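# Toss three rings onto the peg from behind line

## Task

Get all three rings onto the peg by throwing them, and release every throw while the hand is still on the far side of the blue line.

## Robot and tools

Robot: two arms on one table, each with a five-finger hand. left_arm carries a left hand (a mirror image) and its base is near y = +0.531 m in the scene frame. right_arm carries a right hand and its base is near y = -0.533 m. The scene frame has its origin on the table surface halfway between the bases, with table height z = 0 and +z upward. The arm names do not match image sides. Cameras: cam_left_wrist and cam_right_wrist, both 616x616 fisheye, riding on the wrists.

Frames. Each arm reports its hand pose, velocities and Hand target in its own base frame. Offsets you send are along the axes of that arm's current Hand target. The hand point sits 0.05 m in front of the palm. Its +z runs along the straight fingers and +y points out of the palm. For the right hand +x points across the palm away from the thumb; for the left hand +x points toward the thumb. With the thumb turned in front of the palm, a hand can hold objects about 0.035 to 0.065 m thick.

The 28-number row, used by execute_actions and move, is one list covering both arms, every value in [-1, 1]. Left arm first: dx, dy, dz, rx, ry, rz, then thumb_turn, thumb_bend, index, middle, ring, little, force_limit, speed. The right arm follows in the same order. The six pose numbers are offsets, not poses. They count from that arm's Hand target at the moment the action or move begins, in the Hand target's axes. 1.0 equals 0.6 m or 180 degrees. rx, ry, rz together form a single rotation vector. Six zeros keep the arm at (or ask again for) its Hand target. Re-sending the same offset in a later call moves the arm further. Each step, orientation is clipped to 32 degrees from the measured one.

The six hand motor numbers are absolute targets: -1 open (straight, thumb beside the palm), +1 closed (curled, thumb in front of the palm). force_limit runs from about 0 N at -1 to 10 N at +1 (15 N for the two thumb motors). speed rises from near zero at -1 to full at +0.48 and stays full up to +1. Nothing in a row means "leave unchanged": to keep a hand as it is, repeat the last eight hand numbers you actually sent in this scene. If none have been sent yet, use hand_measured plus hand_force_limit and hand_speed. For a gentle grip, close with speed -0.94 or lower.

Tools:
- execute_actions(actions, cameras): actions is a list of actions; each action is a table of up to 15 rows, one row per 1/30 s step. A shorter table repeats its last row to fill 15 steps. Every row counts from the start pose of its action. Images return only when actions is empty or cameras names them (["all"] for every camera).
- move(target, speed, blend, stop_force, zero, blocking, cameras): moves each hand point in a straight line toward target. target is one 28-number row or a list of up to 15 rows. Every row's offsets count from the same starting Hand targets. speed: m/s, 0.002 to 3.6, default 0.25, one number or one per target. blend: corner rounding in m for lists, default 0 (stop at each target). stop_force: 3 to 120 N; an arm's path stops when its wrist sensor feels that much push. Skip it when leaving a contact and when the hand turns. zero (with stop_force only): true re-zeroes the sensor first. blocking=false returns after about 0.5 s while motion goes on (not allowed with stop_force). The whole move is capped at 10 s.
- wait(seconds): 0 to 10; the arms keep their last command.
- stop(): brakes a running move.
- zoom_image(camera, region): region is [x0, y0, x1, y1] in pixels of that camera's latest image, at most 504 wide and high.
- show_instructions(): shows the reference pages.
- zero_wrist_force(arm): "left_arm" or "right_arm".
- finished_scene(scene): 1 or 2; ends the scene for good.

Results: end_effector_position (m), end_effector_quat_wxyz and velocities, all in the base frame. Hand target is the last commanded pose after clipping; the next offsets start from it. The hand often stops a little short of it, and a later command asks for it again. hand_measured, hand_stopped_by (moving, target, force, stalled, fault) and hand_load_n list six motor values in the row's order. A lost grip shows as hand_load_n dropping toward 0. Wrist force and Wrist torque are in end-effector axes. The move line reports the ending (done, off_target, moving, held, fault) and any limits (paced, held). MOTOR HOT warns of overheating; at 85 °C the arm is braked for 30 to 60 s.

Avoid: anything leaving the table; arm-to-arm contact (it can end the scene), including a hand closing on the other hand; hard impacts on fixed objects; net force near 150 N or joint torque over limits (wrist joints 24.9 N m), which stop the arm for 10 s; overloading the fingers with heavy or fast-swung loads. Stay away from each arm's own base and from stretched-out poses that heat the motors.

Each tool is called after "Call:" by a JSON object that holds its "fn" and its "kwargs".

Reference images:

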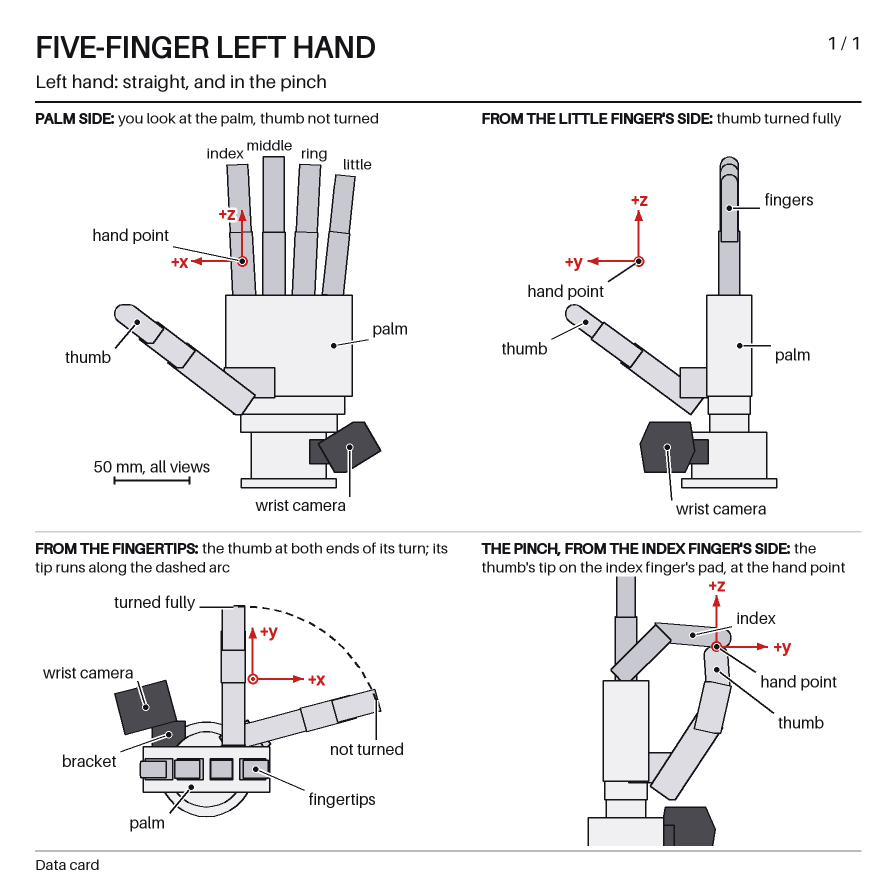

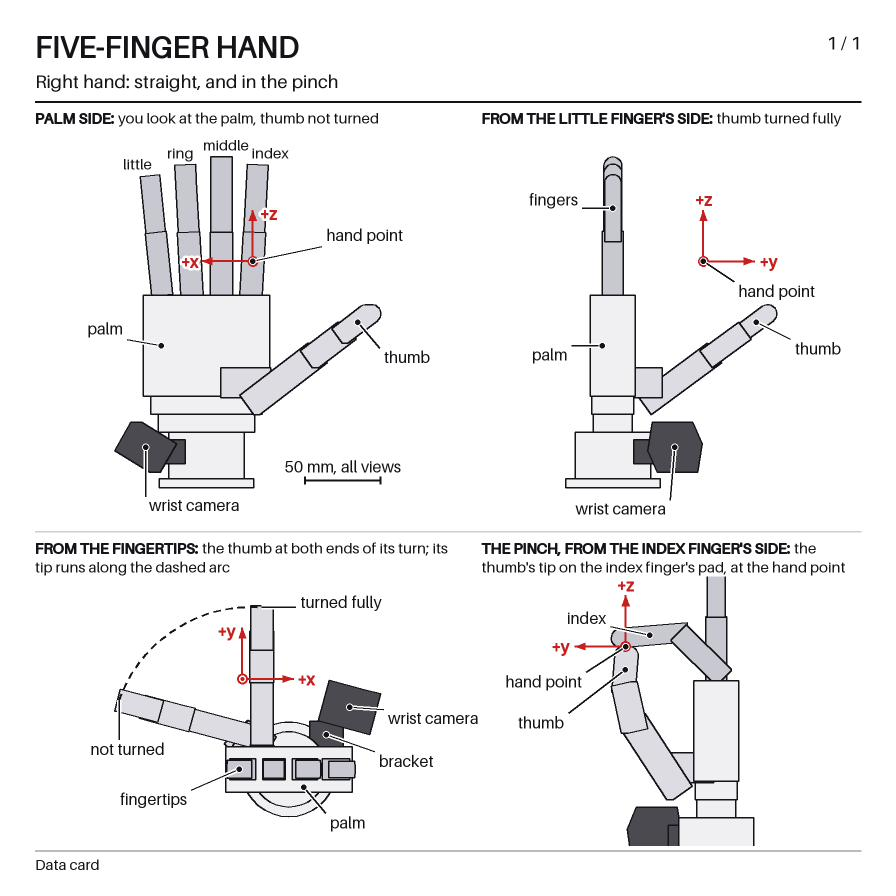

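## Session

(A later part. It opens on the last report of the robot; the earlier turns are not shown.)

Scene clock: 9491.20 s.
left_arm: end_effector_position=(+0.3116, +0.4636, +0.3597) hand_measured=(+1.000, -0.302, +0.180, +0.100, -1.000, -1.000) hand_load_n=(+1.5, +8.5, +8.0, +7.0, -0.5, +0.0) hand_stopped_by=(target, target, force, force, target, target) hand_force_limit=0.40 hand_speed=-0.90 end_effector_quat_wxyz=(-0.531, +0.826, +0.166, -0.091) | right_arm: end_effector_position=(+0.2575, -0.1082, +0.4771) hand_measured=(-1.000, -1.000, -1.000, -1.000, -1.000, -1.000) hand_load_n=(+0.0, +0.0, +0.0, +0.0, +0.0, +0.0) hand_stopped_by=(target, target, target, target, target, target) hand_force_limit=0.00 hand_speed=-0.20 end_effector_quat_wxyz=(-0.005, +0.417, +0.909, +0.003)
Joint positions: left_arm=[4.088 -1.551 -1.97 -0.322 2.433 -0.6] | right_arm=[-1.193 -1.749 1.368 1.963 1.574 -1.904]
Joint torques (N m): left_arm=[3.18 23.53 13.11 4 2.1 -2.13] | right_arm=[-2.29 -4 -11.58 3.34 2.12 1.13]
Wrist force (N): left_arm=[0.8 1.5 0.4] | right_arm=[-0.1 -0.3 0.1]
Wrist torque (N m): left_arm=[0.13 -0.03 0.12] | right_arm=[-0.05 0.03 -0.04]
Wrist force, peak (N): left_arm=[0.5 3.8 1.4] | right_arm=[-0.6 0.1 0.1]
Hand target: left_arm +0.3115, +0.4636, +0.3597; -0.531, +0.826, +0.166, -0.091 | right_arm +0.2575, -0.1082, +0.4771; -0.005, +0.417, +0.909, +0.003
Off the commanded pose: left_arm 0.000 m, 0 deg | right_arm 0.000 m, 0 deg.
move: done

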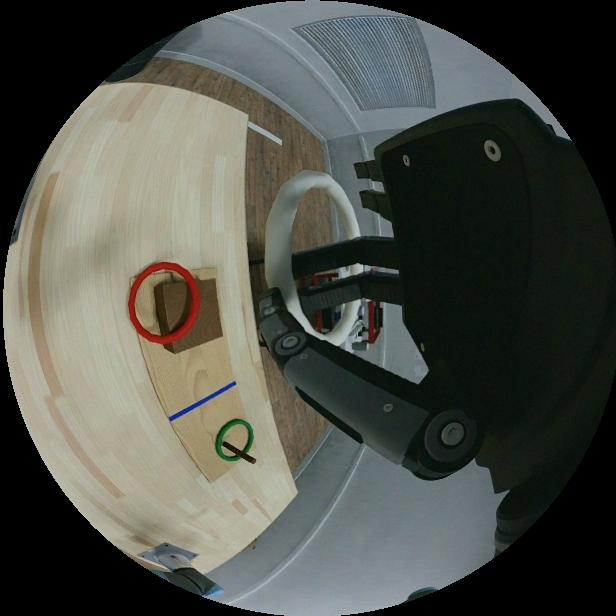

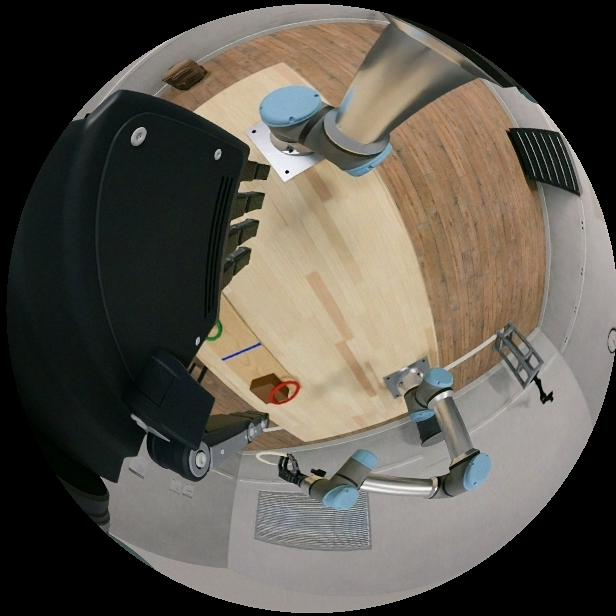

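Call:
{"fn": "execute_actions", "kwargs": {"actions": [[[0.0164,-0.0014,-0.0069,-0.0004,0.0129,0.0060,1,-0.3,0.4,0.4,-1,-1,0.4,-0.9,0,0,0,0,0,0,-1,-1,-1,-1,-1,-1,0,-0.2],[0.0382,-0.0035,-0.0155,-0.0008,0.0299,0.0138,1,-0.3,0.4,0.4,-1,-1,0.4,-0.9,0,0,0,0,0,0,-1,-1,-1,-1,-1,-1,0,-0.2],[0.0651,-0.0061,-0.0260,-0.0014,0.0508,0.0235,1,-0.3,0.4,0.4,-1,-1,0.4,-0.9,0,0,0,0,0,0,-1,-1,-1,-1,-1,-1,0,-0.2],[0.0971,-0.0092,-0.0387,-0.0021,0.0759,0.0352,1,-0.3,0.4,0.4,-1,-1,0.4,-0.9,0,0,0,0,0,0,-1,-1,-1,-1,-1,-1,0,-0.2],[0.1342,-0.0125,-0.0540,-0.0029,0.1049,0.0486,1,-0.3,0.4,0.4,-1,-1,0.4,-0.9,0,0,0,0,0,0,-1,-1,-1,-1,-1,-1,0,-0.2],[0.1761,-0.0161,-0.0715,-0.0038,0.1380,0.0639,1,-0.3,0.4,0.4,-1,-1,0.4,-0.9,0,0,0,0,0,0,-1,-1,-1,-1,-1,-1,0,-0.2],[0.2230,-0.0200,-0.0920,-0.0048,0.1751,0.0811,1,-0.3,0.4,0.4,-1,-1,0.4,-0.9,0,0,0,0,0,0,-1,-1,-1,-1,-1,-1,0,-0.2],[0.2673,-0.0235,-0.1117,-0.0058,0.2103,0.0974,1,-1,-1,-1,-1,-1,0.4,1,0,0,0,0,0,0,-1,-1,-1,-1,-1,-1,0,-0.2],[0.3048,-0.0261,-0.1295,-0.0066,0.2406,0.1115,1,-1,-1,-1,-1,-1,0.4,1,0,0,0,0,0,0,-1,-1,-1,-1,-1,-1,0,-0.2],[0.3423,-0.0285,-0.1478,-0.0075,0.2708,0.1255,1,-1,-1,-1,-1,-1,0.4,1,0,0,0,0,0,0,-1,-1,-1,-1,-1,-1,0,-0.2],[0.3796,-0.0308,-0.1661,-0.0083,0.3011,0.1395,1,-1,-1,-1,-1,-1,0.4,1,0,0,0,0,0,0,-1,-1,-1,-1,-1,-1,0,-0.2],[0.4168,-0.0331,-0.1847,-0.0091,0.3313,0.1535,1,-1,-1,-1,-1,-1,0.4,1,0,0,0,0,0,0,-1,-1,-1,-1,-1,-1,0,-0.2],[0.4540,-0.0353,-0.2035,-0.0100,0.3616,0.1675,1,-1,-1,-1,-1,-1,0.4,1,0,0,0,0,0,0,-1,-1,-1,-1,-1,-1,0,-0.2],[0.4659,-0.0360,-0.2095,-0.0102,0.3713,0.1720,1,-1,-1,-1,-1,-1,0.4,1,0,0,0,0,0,0,-1,-1,-1,-1,-1,-1,0,-0.2],[0.4688,-0.0362,-0.2110,-0.0103,0.3737,0.1731,1,-1,-1,-1,-1,-1,0.4,1,0,0,0,0,0,0,-1,-1,-1,-1,-1,-1,0,-0.2]]], "cameras": ["all"]}}

Call:
{"fn": "zoom_image", "kwargs": {"camera": "cam_right_wrist", "region": [175, 290, 315, 430]}}

Scene clock: 9517.17 s.
left_arm: end_effector_position=(+0.5949, +0.4589, +0.4379) hand_measured=(+1.000, -1.000, -1.000, -1.000, -1.000, -1.000) hand_load_n=(+0.0, +0.0, +0.0, +0.0, +0.0, +0.0) hand_stopped_by=(target, target, target, target, target, target) hand_force_limit=0.40 hand_speed=1.00 end_effector_quat_wxyz=(-0.490, +0.756, -0.358, +0.246) | right_arm: end_effector_position=(+0.2575, -0.1082, +0.4771) hand_measured=(-1.000, -1.000, -1.000, -1.000, -1.000, -1.000) hand_load_n=(+0.0, +0.0, +0.0, +0.0, +0.0, +0.0) hand_stopped_by=(target, target, target, target, target, target) hand_force_limit=0.00 hand_speed=-0.20 end_effector_quat_wxyz=(-0.005, +0.417, +0.909, +0.003)
Joint positions: left_arm=[4.101 -1.816 -1.513 -0.24 1.3 0.098] | right_arm=[-1.193 -1.749 1.368 1.963 1.574 -1.904]
Joint torques (N m): left_arm=[-4.89 29.23 25.29 0.32 1.05 1.65] | right_arm=[-1.75 -4.17 -11.64 3.28 2.12 1.14]
Wrist force (N): left_arm=[0.3 1.0 0.3] | right_arm=[-0.1 0.0 -0.2]
Wrist torque (N m): left_arm=[0.13 0.04 0.07] | right_arm=[0.01 0.04 -0.03]
Wrist force, peak (N): left_arm=[2.8 -2.6 5.2] | right_arm=[-0.3 -0.5 -0.1]
Hand target: left_arm +0.6072, +0.4685, +0.4397; -0.479, +0.759, -0.366, +0.247 | right_arm +0.2575, -0.1082, +0.4771; -0.005, +0.417, +0.909, +0.003
Off the commanded pose: left_arm 0.018 m, 2 deg; position clipped | right_arm 0.000 m, 0 deg.
Step readings (end_effector_position of left_arm | right_arm):
0: (+0.3115, +0.4636, +0.3597) | (+0.2575, -0.1082, +0.4771)
1: (+0.3117, +0.4636, +0.3597) | (+0.2575, -0.1082, +0.4771)
2: (+0.3144, +0.4636, +0.3604) | (+0.2575, -0.1082, +0.4771)
4: (+0.3326, +0.4641, +0.3660) | (+0.2575, -0.1082, +0.4771)
8: (+0.4144, +0.4624, +0.3936) | (+0.2575, -0.1082, +0.4771)
15: (+0.5537, +0.4588, +0.4348) | (+0.2575, -0.1082, +0.4771)

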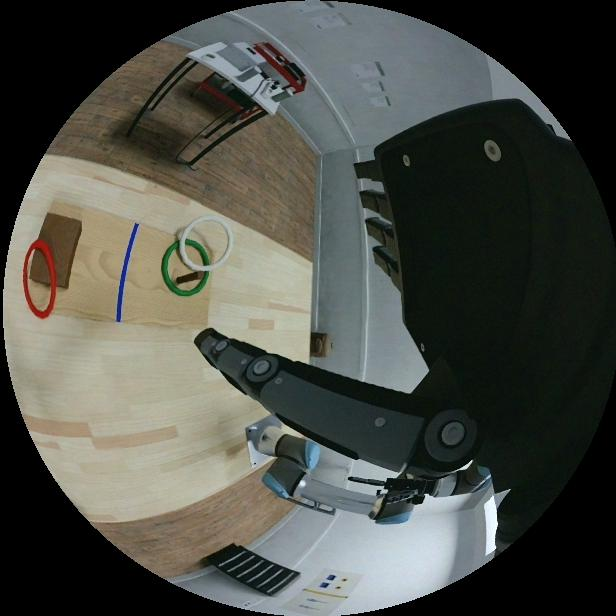

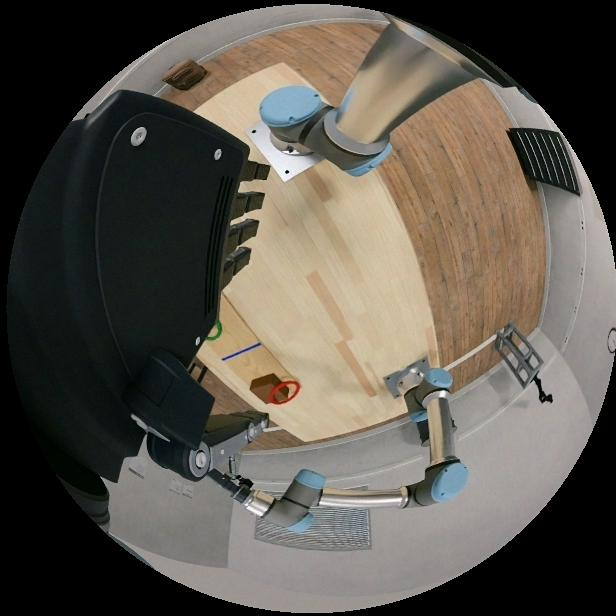

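Scaled by 3.600 from the camera's 616x616 image, which has a finer 880x880 frame.

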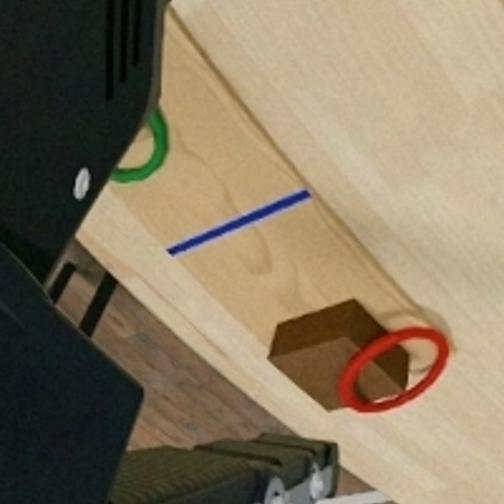

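Call:
{"fn": "zoom_image", "kwargs": {"camera": "cam_left_wrist", "region": [100, 180, 280, 330]}}

Scaled by 2.800 from the camera's 616x616 image, which has a finer 880x880 frame.

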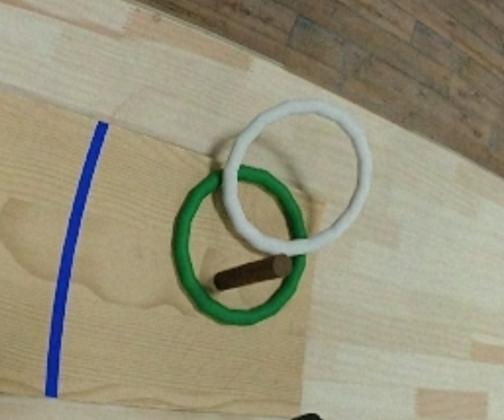

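Call:
{"fn": "move", "kwargs": {"target": [-0.1271,0.0621,-0.1416,0,0,0,1,-1,-1,-1,-1,-1,0.4,1,-0.2626,-0.3826,0.2117,0,0,-0.4444,-1,-1,-1,-1,-1,-1,0,-0.2], "speed": 0.2, "cameras": ["all"]}}

Call:
{"fn": "zoom_image", "kwargs": {"camera": "cam_left_wrist", "region": [100, 180, 280, 330]}}

Scene clock: 9671.43 s.
left_arm: end_effector_position=(+0.4871, +0.4723, +0.4395) hand_measured=(+1.000, -1.000, -1.000, -1.000, -1.000, -1.000) hand_load_n=(+0.0, +0.0, +0.0, +0.0, +0.0, +0.0) hand_stopped_by=(target, target, target, target, target, target) hand_force_limit=0.40 hand_speed=1.00 end_effector_quat_wxyz=(-0.479, +0.759, -0.366, +0.247) | right_arm: end_effector_position=(+0.1854, -0.3761, +0.3480) hand_measured=(-1.000, -1.000, -1.000, -1.000, -1.000, -1.000) hand_load_n=(+0.0, +0.0, +0.0, +0.0, +0.0, +0.0) hand_stopped_by=(target, target, target, target, target, target) hand_force_limit=0.00 hand_speed=-0.20 end_effector_quat_wxyz=(-0.002, -0.265, +0.964, +0.006)
Joint positions: left_arm=[4.309 -1.653 -1.684 -0.294 1.101 0.209] | right_arm=[-1.444 -1.141 1.019 1.703 1.577 -3.55]
Joint torques (N m): left_arm=[-6.94 19.51 29.32 4.36 0.92 -1.99] | right_arm=[-5.35 -35.23 -14.43 3.51 -2.05 -1.37]
Wrist force (N): left_arm=[0.5 0.7 0.4] | right_arm=[0.4 0.0 0.1]
Wrist torque (N m): left_arm=[0.07 0.03 0.08] | right_arm=[0.05 -0.08 -0.02]
Wrist force, peak (N): left_arm=[1.0 0.9 0.7] | right_arm=[0.7 -0.4 -0.7]
Hand target: left_arm +0.4872, +0.4723, +0.4395; -0.479, +0.759, -0.366, +0.247 | right_arm +0.1854, -0.3761, +0.3480; -0.002, -0.265, +0.964, +0.006
Off the commanded pose: left_arm 0.000 m, 0 deg | right_arm 0.000 m, 0 deg.
move: done

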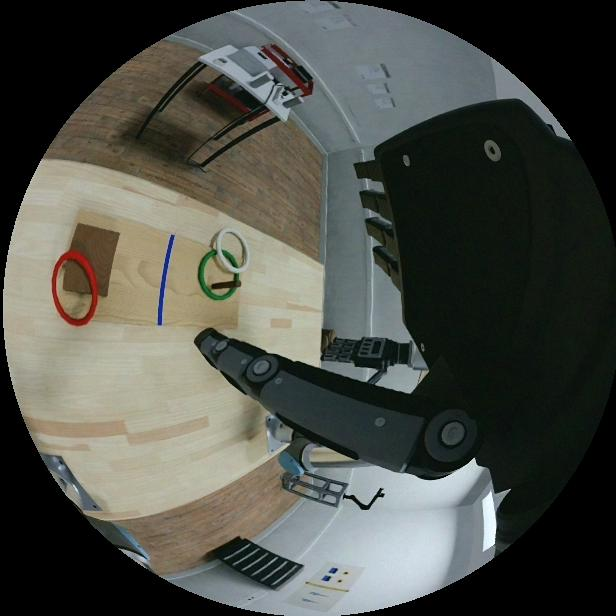

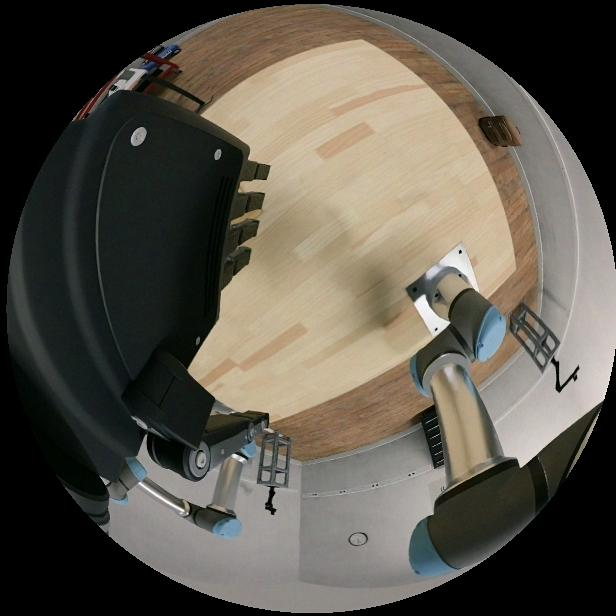

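Scaled by 2.800 from the camera's 616x616 image, which has a finer 880x880 frame.

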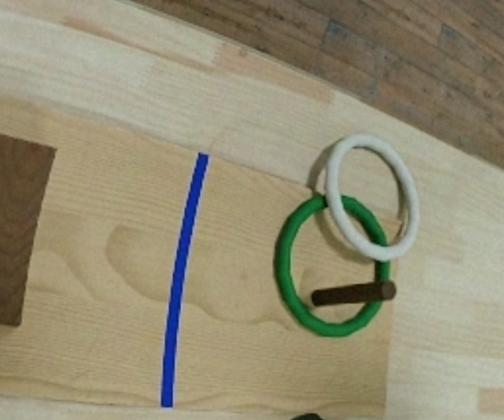

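Call:
{"fn": "move", "kwargs": {"target": [0,0,0,0,0,0,1,-1,-1,-1,-1,-1,0.4,1,0.1462,-0.4255,0.2467,0.3542,-0.0841,-0.1319,-1,-1,-1,-1,-1,-1,0,-0.2], "speed": 0.2, "cameras": ["all"]}}

Scene clock: 9736.07 s.
left_arm: end_effector_position=(+0.4872, +0.4723, +0.4395) hand_measured=(+1.000, -1.000, -1.000, -1.000, -1.000, -1.000) hand_load_n=(+0.0, +0.0, +0.0, +0.0, +0.0, +0.0) hand_stopped_by=(target, target, target, target, target, target) hand_force_limit=0.40 hand_speed=1.00 end_effector_quat_wxyz=(-0.479, +0.759, -0.366, +0.247) | right_arm: end_effector_position=(+0.2392, -0.6390, +0.1970) hand_measured=(-1.000, -1.000, -1.000, -1.000, -1.000, -1.000) hand_load_n=(+0.0, +0.0, +0.0, +0.0, +0.0, +0.0) hand_stopped_by=(target, target, target, target, target, target) hand_force_limit=0.00 hand_speed=-0.20 end_effector_quat_wxyz=(+0.257, -0.405, +0.743, -0.466)
Joint positions: left_arm=[4.309 -1.653 -1.683 -0.294 1.101 0.209] | right_arm=[-1.714 -0.975 1.206 0.632 0.607 -3.902]
Joint torques (N m): left_arm=[-6.66 19.31 28.57 5.01 -0.73 -2.15] | right_arm=[8.65 -41.01 -12.11 0.13 -1.2 -1.84]
Wrist force (N): left_arm=[0.4 0.9 0.5] | right_arm=[0.7 1.2 -0.6]
Wrist torque (N m): left_arm=[0.10 0.05 0.08] | right_arm=[0.53 -0.12 0.10]
Wrist force, peak (N): left_arm=[0.7 1.0 0.8] | right_arm=[1.5 1.8 -0.1]
Hand target: left_arm +0.4872, +0.4723, +0.4395; -0.479, +0.759, -0.366, +0.247 | right_arm +0.2393, -0.6389, +0.1970; +0.257, -0.406, +0.743, -0.466
Off the commanded pose: left_arm 0.000 m, 0 deg | right_arm 0.000 m, 0 deg.
move: done

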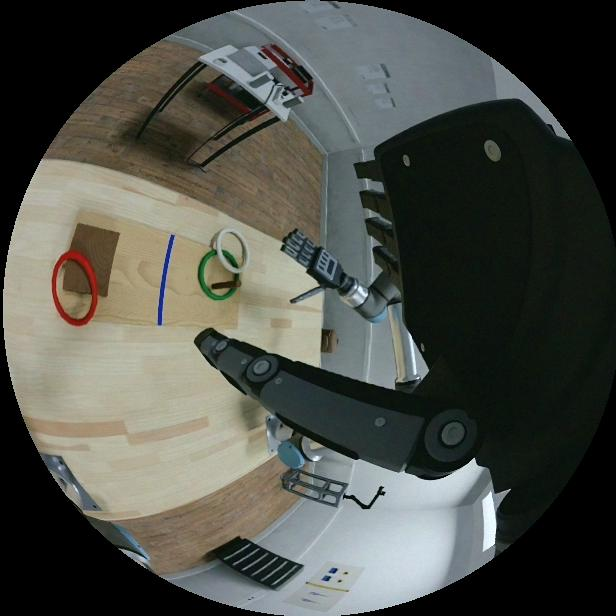

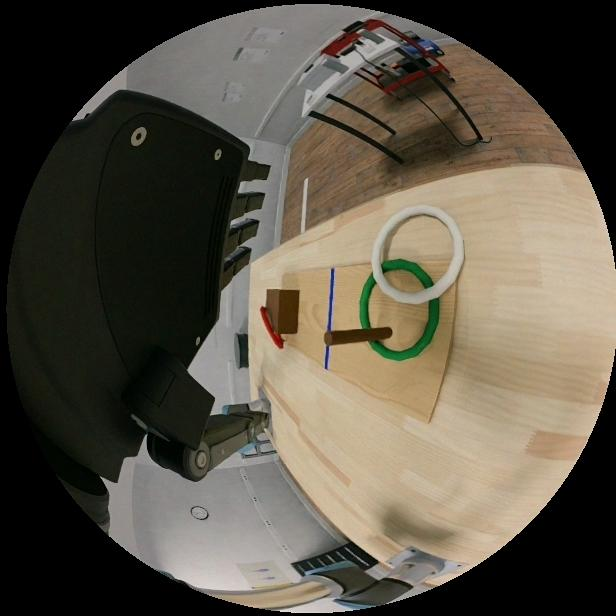

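Call:
{"fn": "move", "kwargs": {"target": [0,0,0,0,0,0,1,-1,-1,-1,-1,-1,0.4,1,0.0517,0.1640,0.0820,0,0,0,1,-0.4,-0.3,-0.35,-1,-1,0.4,0], "speed": 0.12, "cameras": ["all"]}}

Call:
{"fn": "zoom_image", "kwargs": {"camera": "cam_left_wrist", "region": [180, 200, 300, 320]}}

Call:
{"fn": "zoom_image", "kwargs": {"camera": "cam_right_wrist", "region": [240, 160, 480, 360]}}

Scene clock: 9788.80 s.
left_arm: end_effector_position=(+0.4872, +0.4723, +0.4395) hand_measured=(+1.000, -1.000, -1.000, -1.000, -1.000, -1.000) hand_load_n=(+0.0, +0.0, +0.0, +0.0, +0.0, +0.0) hand_stopped_by=(target, target, target, target, target, target) hand_force_limit=0.40 hand_speed=1.00 end_effector_quat_wxyz=(-0.479, +0.759, -0.366, +0.247) | right_arm: end_effector_position=(+0.2242, -0.6656, +0.0869) hand_measured=(+1.000, -0.400, -0.300, -0.350, -1.000, -1.000) hand_load_n=(+0.0, +0.0, -0.5, +0.0, +0.0, +0.0) hand_stopped_by=(target, target, target, target, target, target) hand_force_limit=0.40 hand_speed=0.00 end_effector_quat_wxyz=(+0.257, -0.405, +0.743, -0.466)
Joint positions: left_arm=[4.309 -1.653 -1.683 -0.294 1.101 0.209] | right_arm=[-1.733 -0.82 1.242 0.463 0.594 -3.928]
Joint torques (N m): left_arm=[-5.73 20.15 29.5 4.79 0.81 -1.92] | right_arm=[5.3 -51.59 -23.66 2.33 -1.3 1.2]
Wrist force (N): left_arm=[0.5 0.7 0.7] | right_arm=[0.6 1.0 -0.4]
Wrist torque (N m): left_arm=[0.06 0.03 0.10] | right_arm=[0.50 -0.07 0.17]
Wrist force, peak (N): left_arm=[0.8 1.0 0.6] | right_arm=[1.2 2.3 -0.2]
Hand target: left_arm +0.4872, +0.4723, +0.4395; -0.479, +0.759, -0.366, +0.247 | right_arm +0.2243, -0.6656, +0.0868; +0.257, -0.406, +0.743, -0.466
Off the commanded pose: left_arm 0.000 m, 0 deg | right_arm 0.000 m, 0 deg.
move: done

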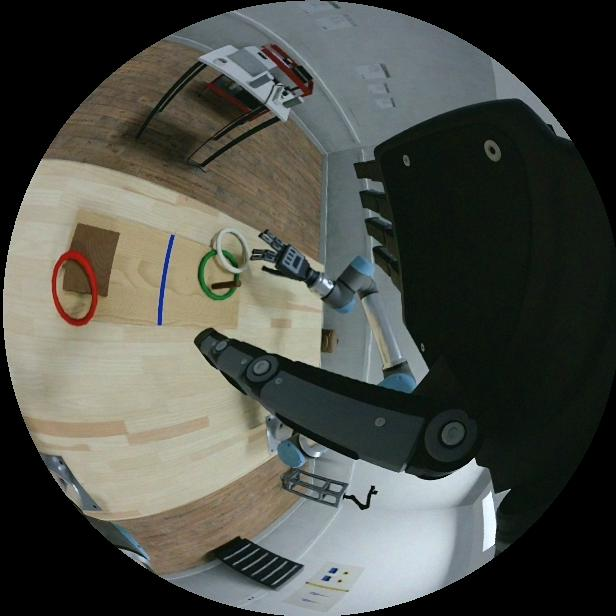

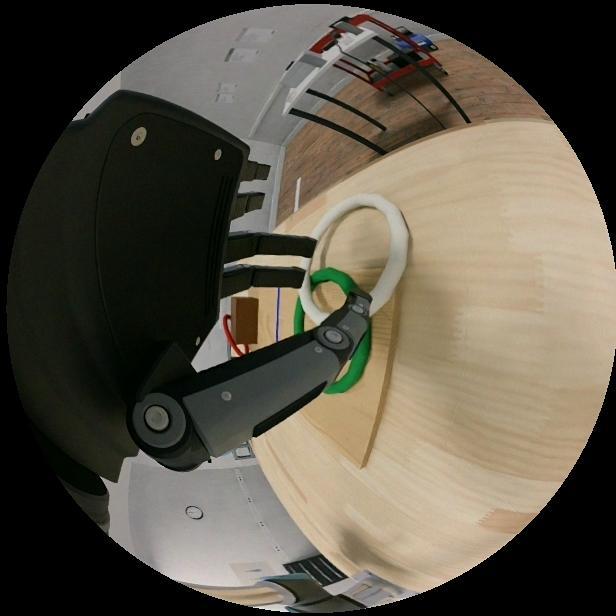

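Scaled by 4.200 from the camera's 616x616 image, which has a finer 880x880 frame.

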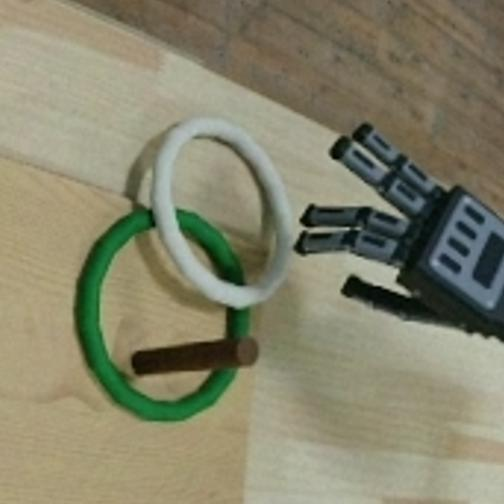

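Scaled by 2.100 from the camera's 616x616 image, which has a finer 880x880 frame.

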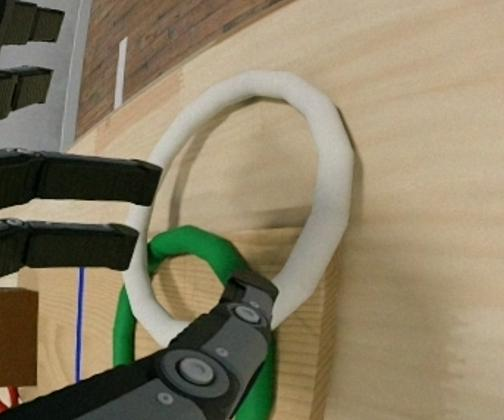

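Call:
{"fn": "move", "kwargs": {"target": [0,0,0,0,0,0,1,-1,-1,-1,-1,-1,0.4,1,0.0033,0.0383,0.0362,0,0,0,1,-0.4,-0.05,-0.13,-1,-1,0.4,0], "speed": 0.06, "cameras": ["cam_right_wrist"]}}

Call:
{"fn": "zoom_image", "kwargs": {"camera": "cam_right_wrist", "region": [240, 160, 480, 360]}}

Scene clock: 9825.03 s.
left_arm: end_effector_position=(+0.4872, +0.4723, +0.4395) hand_measured=(+1.000, -1.000, -1.000, -1.000, -1.000, -1.000) hand_load_n=(+0.0, +0.0, +0.0, +0.0, +0.0, +0.0) hand_stopped_by=(target, target, target, target, target, target) hand_force_limit=0.40 hand_speed=1.00 end_effector_quat_wxyz=(-0.479, +0.759, -0.366, +0.247) | right_arm: end_effector_position=(+0.2315, -0.6723, +0.0566) hand_measured=(+1.000, -0.400, -0.050, -0.130, -1.000, -1.000) hand_load_n=(+0.0, +0.0, +0.0, +0.0, -0.5, +0.0) hand_stopped_by=(target, target, target, target, target, target) hand_force_limit=0.40 hand_speed=0.00 end_effector_quat_wxyz=(+0.257, -0.406, +0.743, -0.466)
Joint positions: left_arm=[4.309 -1.653 -1.683 -0.294 1.101 0.209] | right_arm=[-1.719 -0.774 1.24 0.403 0.603 -3.909]
Joint torques (N m): left_arm=[-6.05 20.49 29.22 4.51 0.84 -1.91] | right_arm=[-9.01 -56.04 -19.88 1.9 -0.76 -1.62]
Wrist force (N): left_arm=[0.8 0.8 0.6] | right_arm=[0.5 1.0 -0.2]
Wrist torque (N m): left_arm=[0.07 -0.01 0.11] | right_arm=[0.49 -0.07 0.02]
Wrist force, peak (N): left_arm=[0.9 0.8 0.8] | right_arm=[0.6 1.8 0.0]
Hand target: left_arm +0.4872, +0.4723, +0.4395; -0.479, +0.759, -0.366, +0.247 | right_arm +0.2314, -0.6723, +0.0567; +0.257, -0.406, +0.743, -0.466
Off the commanded pose: left_arm 0.000 m, 0 deg | right_arm 0.000 m, 0 deg.
move: done
Images, in order (width x height): cam_right_wrist 616x616.

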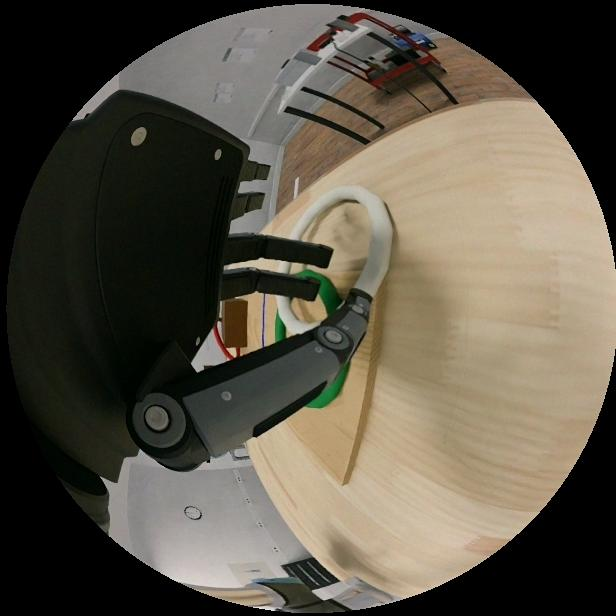

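Scaled by 2.100 from the camera's 616x616 image, which has a finer 880x880 frame.

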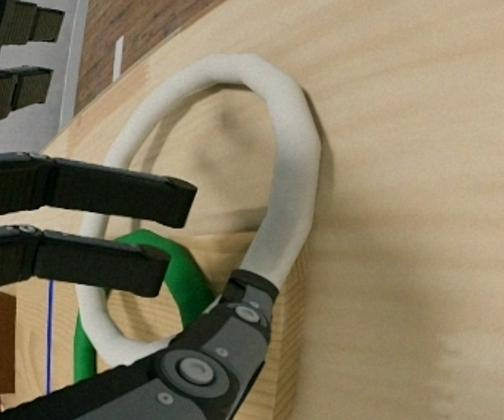

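Call:
{"fn": "move", "kwargs": {"target": [0,0,0,0,0,0,1,-1,-1,-1,-1,-1,0.4,1,0,0.0363,0.0169,0,0,0,1,-0.4,-0.05,-0.13,-1,-1,0.4,0], "speed": 0.02, "stop_force": 3, "cameras": ["all"]}}

Call:
{"fn": "zoom_image", "kwargs": {"camera": "cam_right_wrist", "region": [240, 160, 480, 360]}}

Call:
{"fn": "zoom_image", "kwargs": {"camera": "cam_left_wrist", "region": [180, 200, 300, 320]}}

Scene clock: 9846.60 s.
left_arm: end_effector_position=(+0.4872, +0.4723, +0.4395) hand_measured=(+1.000, -1.000, -1.000, -1.000, -1.000, -1.000) hand_load_n=(+0.0, +0.0, +0.0, +0.0, -0.5, +0.0) hand_stopped_by=(target, target, target, target, target, target) hand_force_limit=0.40 hand_speed=1.00 end_effector_quat_wxyz=(-0.479, +0.759, -0.366, +0.247) | right_arm: end_effector_position=(+0.2312, -0.6721, +0.0327) hand_measured=(+1.000, -0.400, -0.050, -0.130, -1.000, -1.000) hand_load_n=(+0.0, +0.0, +0.0, +0.0, +0.0, +0.0) hand_stopped_by=(target, target, target, target, target, target) hand_force_limit=0.40 hand_speed=0.00 end_effector_quat_wxyz=(+0.257, -0.406, +0.743, -0.466)
Joint positions: left_arm=[4.309 -1.653 -1.683 -0.294 1.101 0.209] | right_arm=[-1.72 -0.747 1.258 0.359 0.603 -3.91]
Joint torques (N m): left_arm=[-5.7 20.56 29.94 4.51 0.82 -1.88] | right_arm=[-11.01 -54.82 -23.48 2.45 -3.02 0.46]
Wrist force (N): left_arm=[0.7 0.8 0.5] | right_arm=[0.7 1.3 -0.8]
Wrist torque (N m): left_arm=[0.09 0.01 0.10] | right_arm=[0.55 -0.07 0.11]
Wrist force, peak (N): left_arm=[0.7 1.0 0.5] | right_arm=[0.6 1.7 -0.7]
Hand target: left_arm +0.4872, +0.4723, +0.4395; -0.479, +0.759, -0.366, +0.247 | right_arm +0.2312, -0.6721, +0.0327; +0.257, -0.406, +0.743, -0.466
Off the commanded pose: left_arm 0.000 m, 0 deg | right_arm 0.000 m, 0 deg.
move: done

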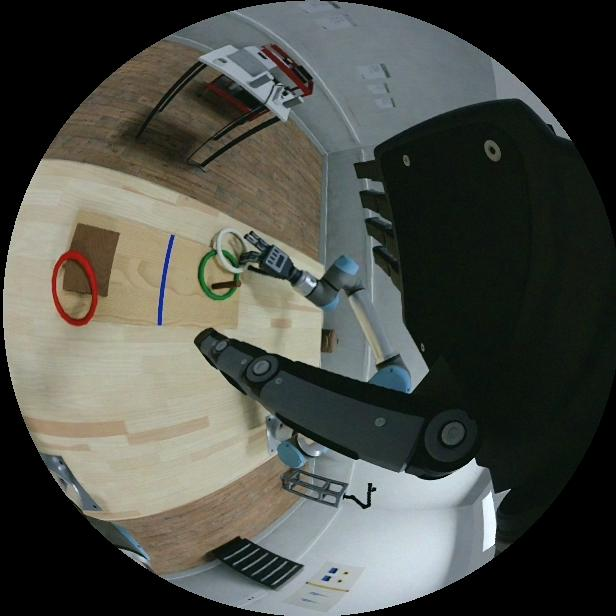

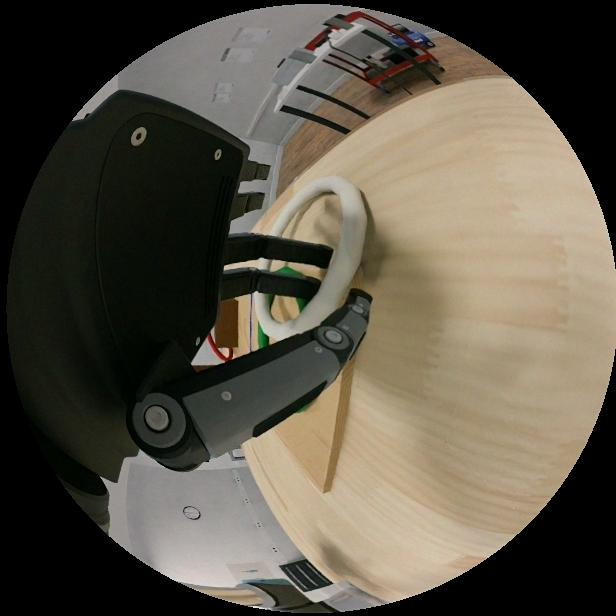

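Scaled by 2.100 from the camera's 616x616 image, which has a finer 880x880 frame.

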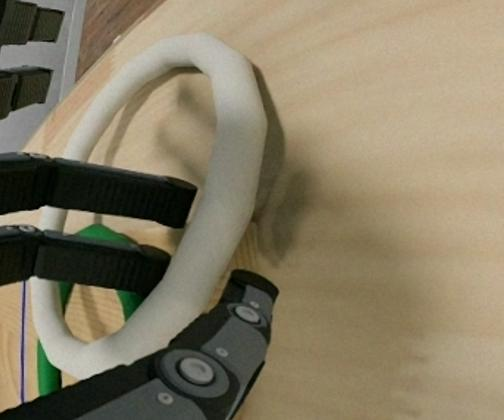

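Scaled by 4.200 from the camera's 616x616 image, which has a finer 880x880 frame.

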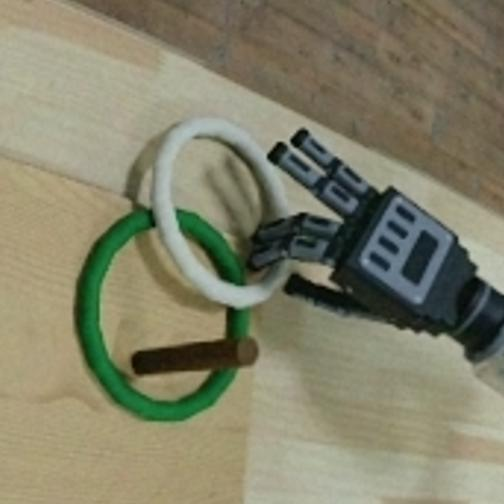

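Call:
{"fn": "execute_actions", "kwargs": {"actions": [[[0,0,0,0,0,0,1,-1,-1,-1,-1,-1,0.4,1,0,0,0,0,0,0,1,-0.3,-0.05,-0.13,-1,-1,0.3,-0.8]]], "cameras": ["cam_right_wrist"]}}

Scene clock: 9929.17 s.
left_arm: end_effector_position=(+0.4872, +0.4723, +0.4395) hand_measured=(+1.000, -1.000, -1.000, -1.000, -1.000, -1.000) hand_load_n=(+0.0, +0.0, +0.0, +0.0, +0.0, +0.0) hand_stopped_by=(target, target, target, target, target, target) hand_force_limit=0.40 hand_speed=1.00 end_effector_quat_wxyz=(-0.479, +0.759, -0.366, +0.247) | right_arm: end_effector_position=(+0.2312, -0.6721, +0.0327) hand_measured=(+1.000, -0.300, -0.050, -0.130, -1.000, -1.000) hand_load_n=(-0.5, +0.0, +0.0, +0.0, +0.0, +0.0) hand_stopped_by=(target, target, target, target, target, target) hand_force_limit=0.30 hand_speed=-0.80 end_effector_quat_wxyz=(+0.257, -0.406, +0.743, -0.466)
Joint positions: left_arm=[4.309 -1.653 -1.683 -0.294 1.101 0.209] | right_arm=[-1.72 -0.747 1.258 0.359 0.603 -3.91]
Joint torques (N m): left_arm=[-5.4 21.38 29.52 4.33 0.43 -1.55] | right_arm=[2.86 -55.18 -22.09 1.32 0.93 1.06]
Wrist force (N): left_arm=[0.7 0.9 0.6] | right_arm=[0.8 1.4 -0.6]
Wrist torque (N m): left_arm=[0.09 0.00 0.10] | right_arm=[0.55 -0.09 0.11]
Wrist force, peak (N): left_arm=[0.7 1.0 0.7] | right_arm=[1.1 1.7 -0.3]
Hand target: left_arm +0.4872, +0.4723, +0.4395; -0.479, +0.759, -0.366, +0.247 | right_arm +0.2312, -0.6721, +0.0327; +0.257, -0.406, +0.743, -0.466
Off the commanded pose: left_arm 0.000 m, 0 deg | right_arm 0.000 m, 0 deg.
Step readings (end_effector_position of left_arm | right_arm):
0: (+0.4872, +0.4723, +0.4395) | (+0.2312, -0.6721, +0.0327)
1: (+0.4872, +0.4723, +0.4395) | (+0.2312, -0.6721, +0.0327)
2: (+0.4872, +0.4723, +0.4395) | (+0.2312, -0.6721, +0.0327)
4: (+0.4872, +0.4723, +0.4395) | (+0.2312, -0.6721, +0.0327)
8: (+0.4872, +0.4723, +0.4395) | (+0.2312, -0.6721, +0.0327)
15: (+0.4872, +0.4723, +0.4395) | (+0.2312, -0.6721, +0.0327)
Images, in order (width x height): cam_right_wrist 616x616.

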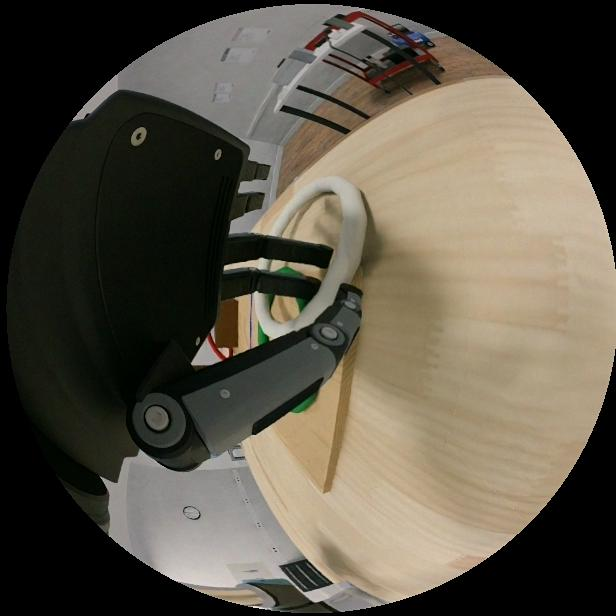

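Call:
{"fn": "execute_actions", "kwargs": {"actions": [[[0,0,0,0,0,0,1,-1,-1,-1,-1,-1,0.4,1,0,0,0,0,0,0,1,-0.3,0.4,0.4,-1,-1,0.2,-0.9]],[[0,0,0,0,0,0,1,-1,-1,-1,-1,-1,0.4,1,0,0,0,0,0,0,1,-0.3,0.4,0.4,-1,-1,0.2,-0.9]],[[0,0,0,0,0,0,1,-1,-1,-1,-1,-1,0.4,1,0,0,0,0,0,0,1,-0.3,0.4,0.4,-1,-1,0.2,-0.9]]], "cameras": ["cam_right_wrist"]}}

Scene clock: 9937.17 s.
left_arm: end_effector_position=(+0.4872, +0.4723, +0.4395) hand_measured=(+1.000, -1.000, -1.000, -1.000, -1.000, -1.000) hand_load_n=(+0.0, +0.0, +0.0, +0.0, +0.0, +0.0) hand_stopped_by=(target, target, target, target, target, target) hand_force_limit=0.40 hand_speed=1.00 end_effector_quat_wxyz=(-0.479, +0.759, -0.366, +0.247) | right_arm: end_effector_position=(+0.2312, -0.6721, +0.0327) hand_measured=(+1.000, -0.302, +0.134, +0.090, -1.000, -1.000) hand_load_n=(+2.0, +7.0, +8.0, +6.5, +0.0, +0.0) hand_stopped_by=(target, target, force, force, target, target) hand_force_limit=0.20 hand_speed=-0.90 end_effector_quat_wxyz=(+0.257, -0.406, +0.743, -0.466)
Joint positions: left_arm=[4.309 -1.653 -1.683 -0.294 1.101 0.209] | right_arm=[-1.72 -0.747 1.258 0.359 0.603 -3.91]
Joint torques (N m): left_arm=[-4.99 21.82 29.06 4.24 0.43 -1.64] | right_arm=[2.49 -54.8 -21.81 1.06 0.96 1.06]
Wrist force (N): left_arm=[0.5 0.7 0.5] | right_arm=[0.8 1.7 -0.2]
Wrist torque (N m): left_arm=[0.06 0.03 0.10] | right_arm=[0.49 -0.10 0.11]
Wrist force, peak (N): left_arm=[0.8 0.9 0.5] | right_arm=[0.7 2.1 -0.3]
Hand target: left_arm +0.4872, +0.4723, +0.4395; -0.479, +0.759, -0.366, +0.247 | right_arm +0.2312, -0.6721, +0.0327; +0.257, -0.406, +0.743, -0.466
Off the commanded pose: left_arm 0.000 m, 0 deg | right_arm 0.000 m, 0 deg.
Step readings (end_effector_position of left_arm | right_arm):
0: (+0.4872, +0.4723, +0.4395) | (+0.2312, -0.6721, +0.0327)
1: (+0.4872, +0.4723, +0.4395) | (+0.2312, -0.6721, +0.0327)
2: (+0.4872, +0.4723, +0.4395) | (+0.2312, -0.6721, +0.0327)
4: (+0.4872, +0.4723, +0.4395) | (+0.2312, -0.6721, +0.0327)
8: (+0.4872, +0.4723, +0.4395) | (+0.2312, -0.6721, +0.0327)
15: (+0.4872, +0.4723, +0.4395) | (+0.2312, -0.6721, +0.0327)
16: (+0.4872, +0.4723, +0.4395) | (+0.2312, -0.6721, +0.0327)
17: (+0.4872, +0.4723, +0.4395) | (+0.2312, -0.6721, +0.0327)
19: (+0.4872, +0.4723, +0.4395) | (+0.2312, -0.6721, +0.0327)
23: (+0.4872, +0.4723, +0.4395) | (+0.2312, -0.6721, +0.0327)
30: (+0.4872, +0.4723, +0.4395) | (+0.2312, -0.6721, +0.0327)
31: (+0.4872, +0.4723, +0.4395) | (+0.2312, -0.6721, +0.0327)
32: (+0.4872, +0.4723, +0.4395) | (+0.2312, -0.6721, +0.0327)
34: (+0.4872, +0.4723, +0.4395) | (+0.2312, -0.6721, +0.0327)
38: (+0.4872, +0.4723, +0.4395) | (+0.2312, -0.6721, +0.0327)
45: (+0.4872, +0.4723, +0.4395) | (+0.2312, -0.6721, +0.0327)
Images, in order (width x height): cam_right_wrist 616x616.

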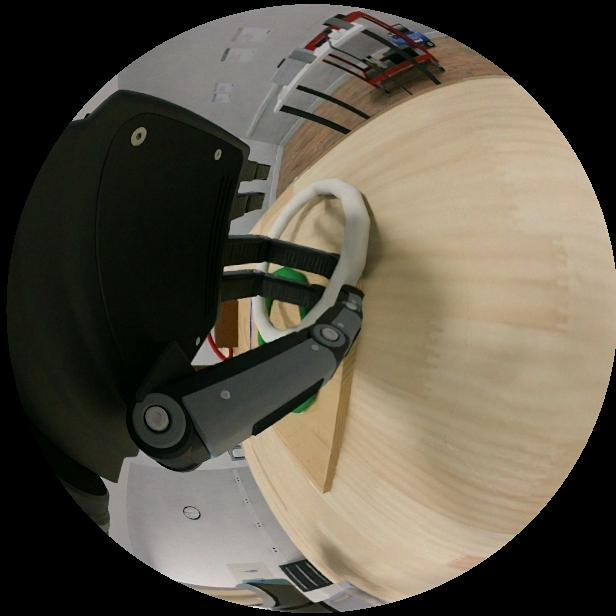

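Call:
{"fn": "move", "kwargs": {"target": [0,0,0,0,0,0,1,-1,-1,-1,-1,-1,0.4,1,0,-0.1662,-0.0775,0,0,0,1,-0.3,0.4,0.4,-1,-1,0.2,-0.9], "speed": 0.08, "cameras": ["all"]}}

Scene clock: 9944.40 s.
left_arm: end_effector_position=(+0.4872, +0.4723, +0.4395) hand_measured=(+1.000, -1.000, -1.000, -1.000, -1.000, -1.000) hand_load_n=(+0.0, +0.0, -0.5, +0.0, +0.0, +0.0) hand_stopped_by=(target, target, target, target, target, target) hand_force_limit=0.40 hand_speed=1.00 end_effector_quat_wxyz=(-0.479, +0.759, -0.366, +0.247) | right_arm: end_effector_position=(+0.2320, -0.6732, +0.1427) hand_measured=(+1.000, -0.302, +0.134, +0.090, -1.000, -1.000) hand_load_n=(+2.0, +7.5, +8.0, +6.5, +0.0, +0.0) hand_stopped_by=(target, target, force, force, target, target) hand_force_limit=0.20 hand_speed=-0.90 end_effector_quat_wxyz=(+0.257, -0.406, +0.743, -0.466)
Joint positions: left_arm=[4.309 -1.653 -1.683 -0.294 1.101 0.209] | right_arm=[-1.718 -0.853 1.145 0.575 0.604 -3.907]
Joint torques (N m): left_arm=[-4.99 21.87 29.53 4.28 0.42 -1.53] | right_arm=[7.51 -39.39 -11.46 0 1.26 -1.89]
Wrist force (N): left_arm=[0.6 0.7 0.5] | right_arm=[0.8 2.0 -0.3]
Wrist torque (N m): left_arm=[0.07 0.01 0.10] | right_arm=[0.53 -0.12 0.11]
Wrist force, peak (N): left_arm=[0.7 1.0 0.5] | right_arm=[0.8 2.6 0.2]
Hand target: left_arm +0.4872, +0.4723, +0.4395; -0.479, +0.759, -0.366, +0.247 | right_arm +0.2320, -0.6732, +0.1427; +0.257, -0.406, +0.743, -0.466
Off the commanded pose: left_arm 0.000 m, 0 deg | right_arm 0.000 m, 0 deg.
move: done

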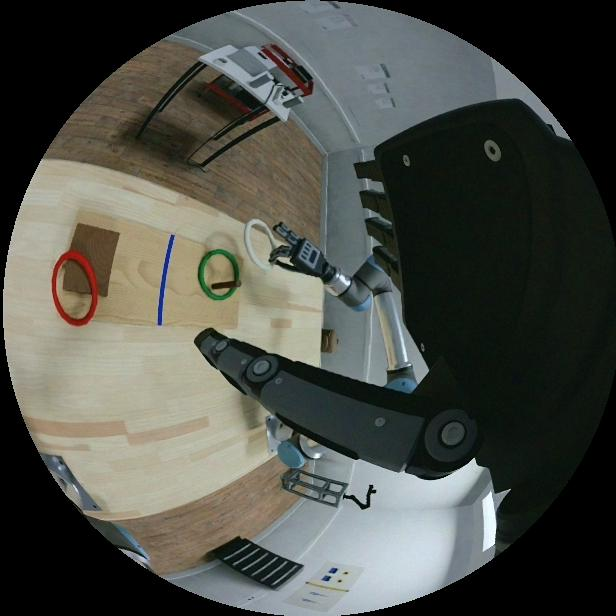

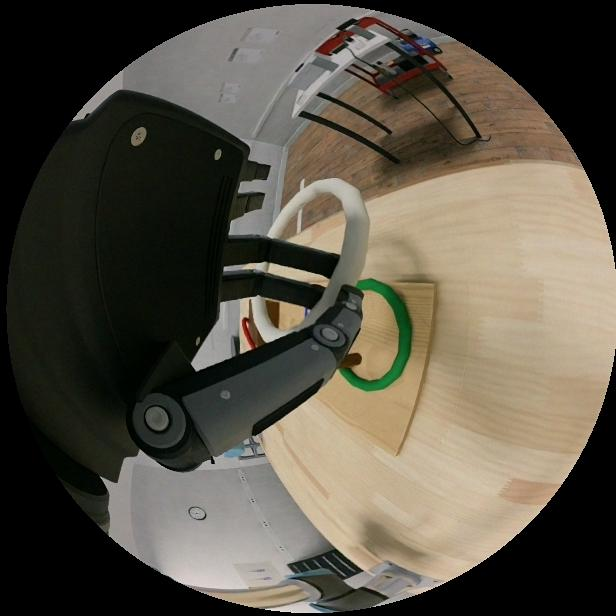

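Call:
{"fn": "move", "kwargs": {"target": [-0.1433,-0.0242,-0.3533,0,0,0,1,-1,-1,-1,-1,-1,0.4,1,0,-0.2417,-0.1127,0,0.0329,-0.0705,1,-0.3,0.4,0.4,-1,-1,0.2,-0.9], "speed": 0.2, "cameras": ["all"]}}

Scene clock: 9976.73 s.
left_arm: end_effector_position=(+0.2855, +0.4287, +0.5393) hand_measured=(+1.000, -1.000, -1.000, -1.000, -1.000, -1.000) hand_load_n=(+0.0, +0.0, +0.0, +0.0, +0.0, +0.0) hand_stopped_by=(target, target, target, target, target, target) hand_force_limit=0.40 hand_speed=1.00 end_effector_quat_wxyz=(-0.479, +0.759, -0.366, +0.247) | right_arm: end_effector_position=(+0.2333, -0.6748, +0.3026) hand_measured=(+1.000, -0.302, +0.134, +0.090, -1.000, -1.000) hand_load_n=(+2.0, +7.5, +8.0, +6.5, +0.0, +0.0) hand_stopped_by=(target, target, force, force, target, target) hand_force_limit=0.20 hand_speed=-0.90 end_effector_quat_wxyz=(+0.166, -0.461, +0.706, -0.512)
Joint positions: left_arm=[4.801 -1.257 -1.741 -0.861 0.69 0.565] | right_arm=[-1.685 -1.02 0.972 0.762 0.698 -3.993]
Joint torques (N m): left_arm=[5.78 13.97 14.38 1.06 -2.13 0.9] | right_arm=[-12.68 -40.6 -20.34 0.74 -3.06 1.38]
Wrist force (N): left_arm=[0.6 0.5 0.5] | right_arm=[0.4 2.2 -0.1]
Wrist torque (N m): left_arm=[0.02 0.01 0.27] | right_arm=[0.57 0.00 0.15]
Wrist force, peak (N): left_arm=[0.9 0.9 2.0] | right_arm=[0.9 3.1 0.3]
Hand target: left_arm +0.2855, +0.4287, +0.5393; -0.479, +0.759, -0.366, +0.247 | right_arm +0.2332, -0.6748, +0.3027; +0.166, -0.461, +0.706, -0.512
Off the commanded pose: left_arm 0.000 m, 0 deg | right_arm 0.000 m, 0 deg.
move: done

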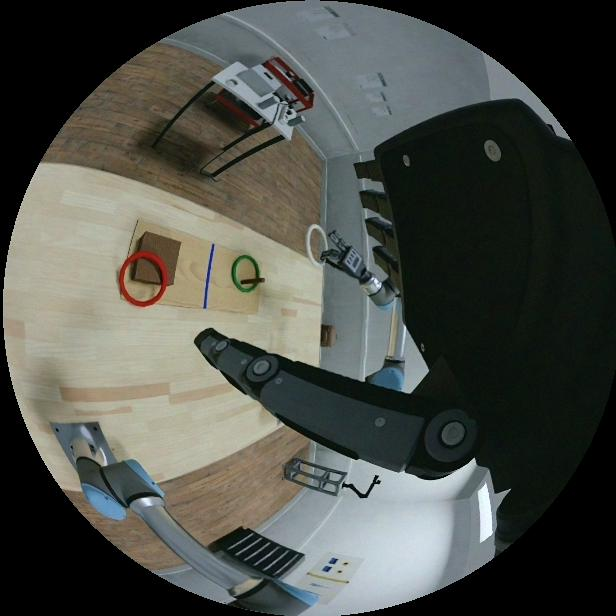

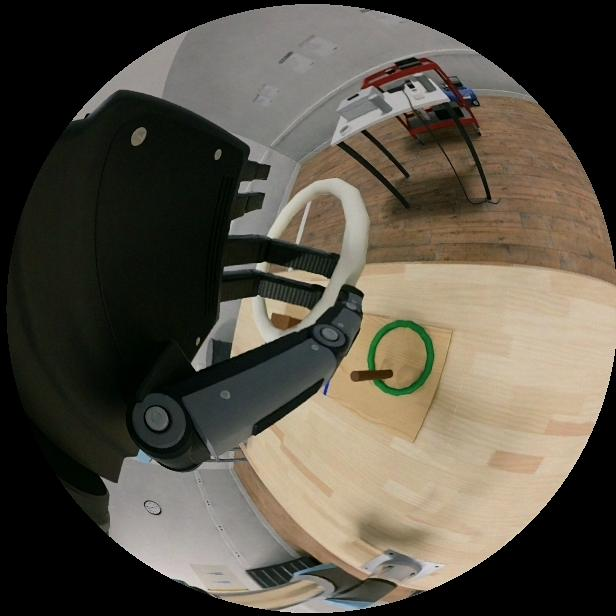

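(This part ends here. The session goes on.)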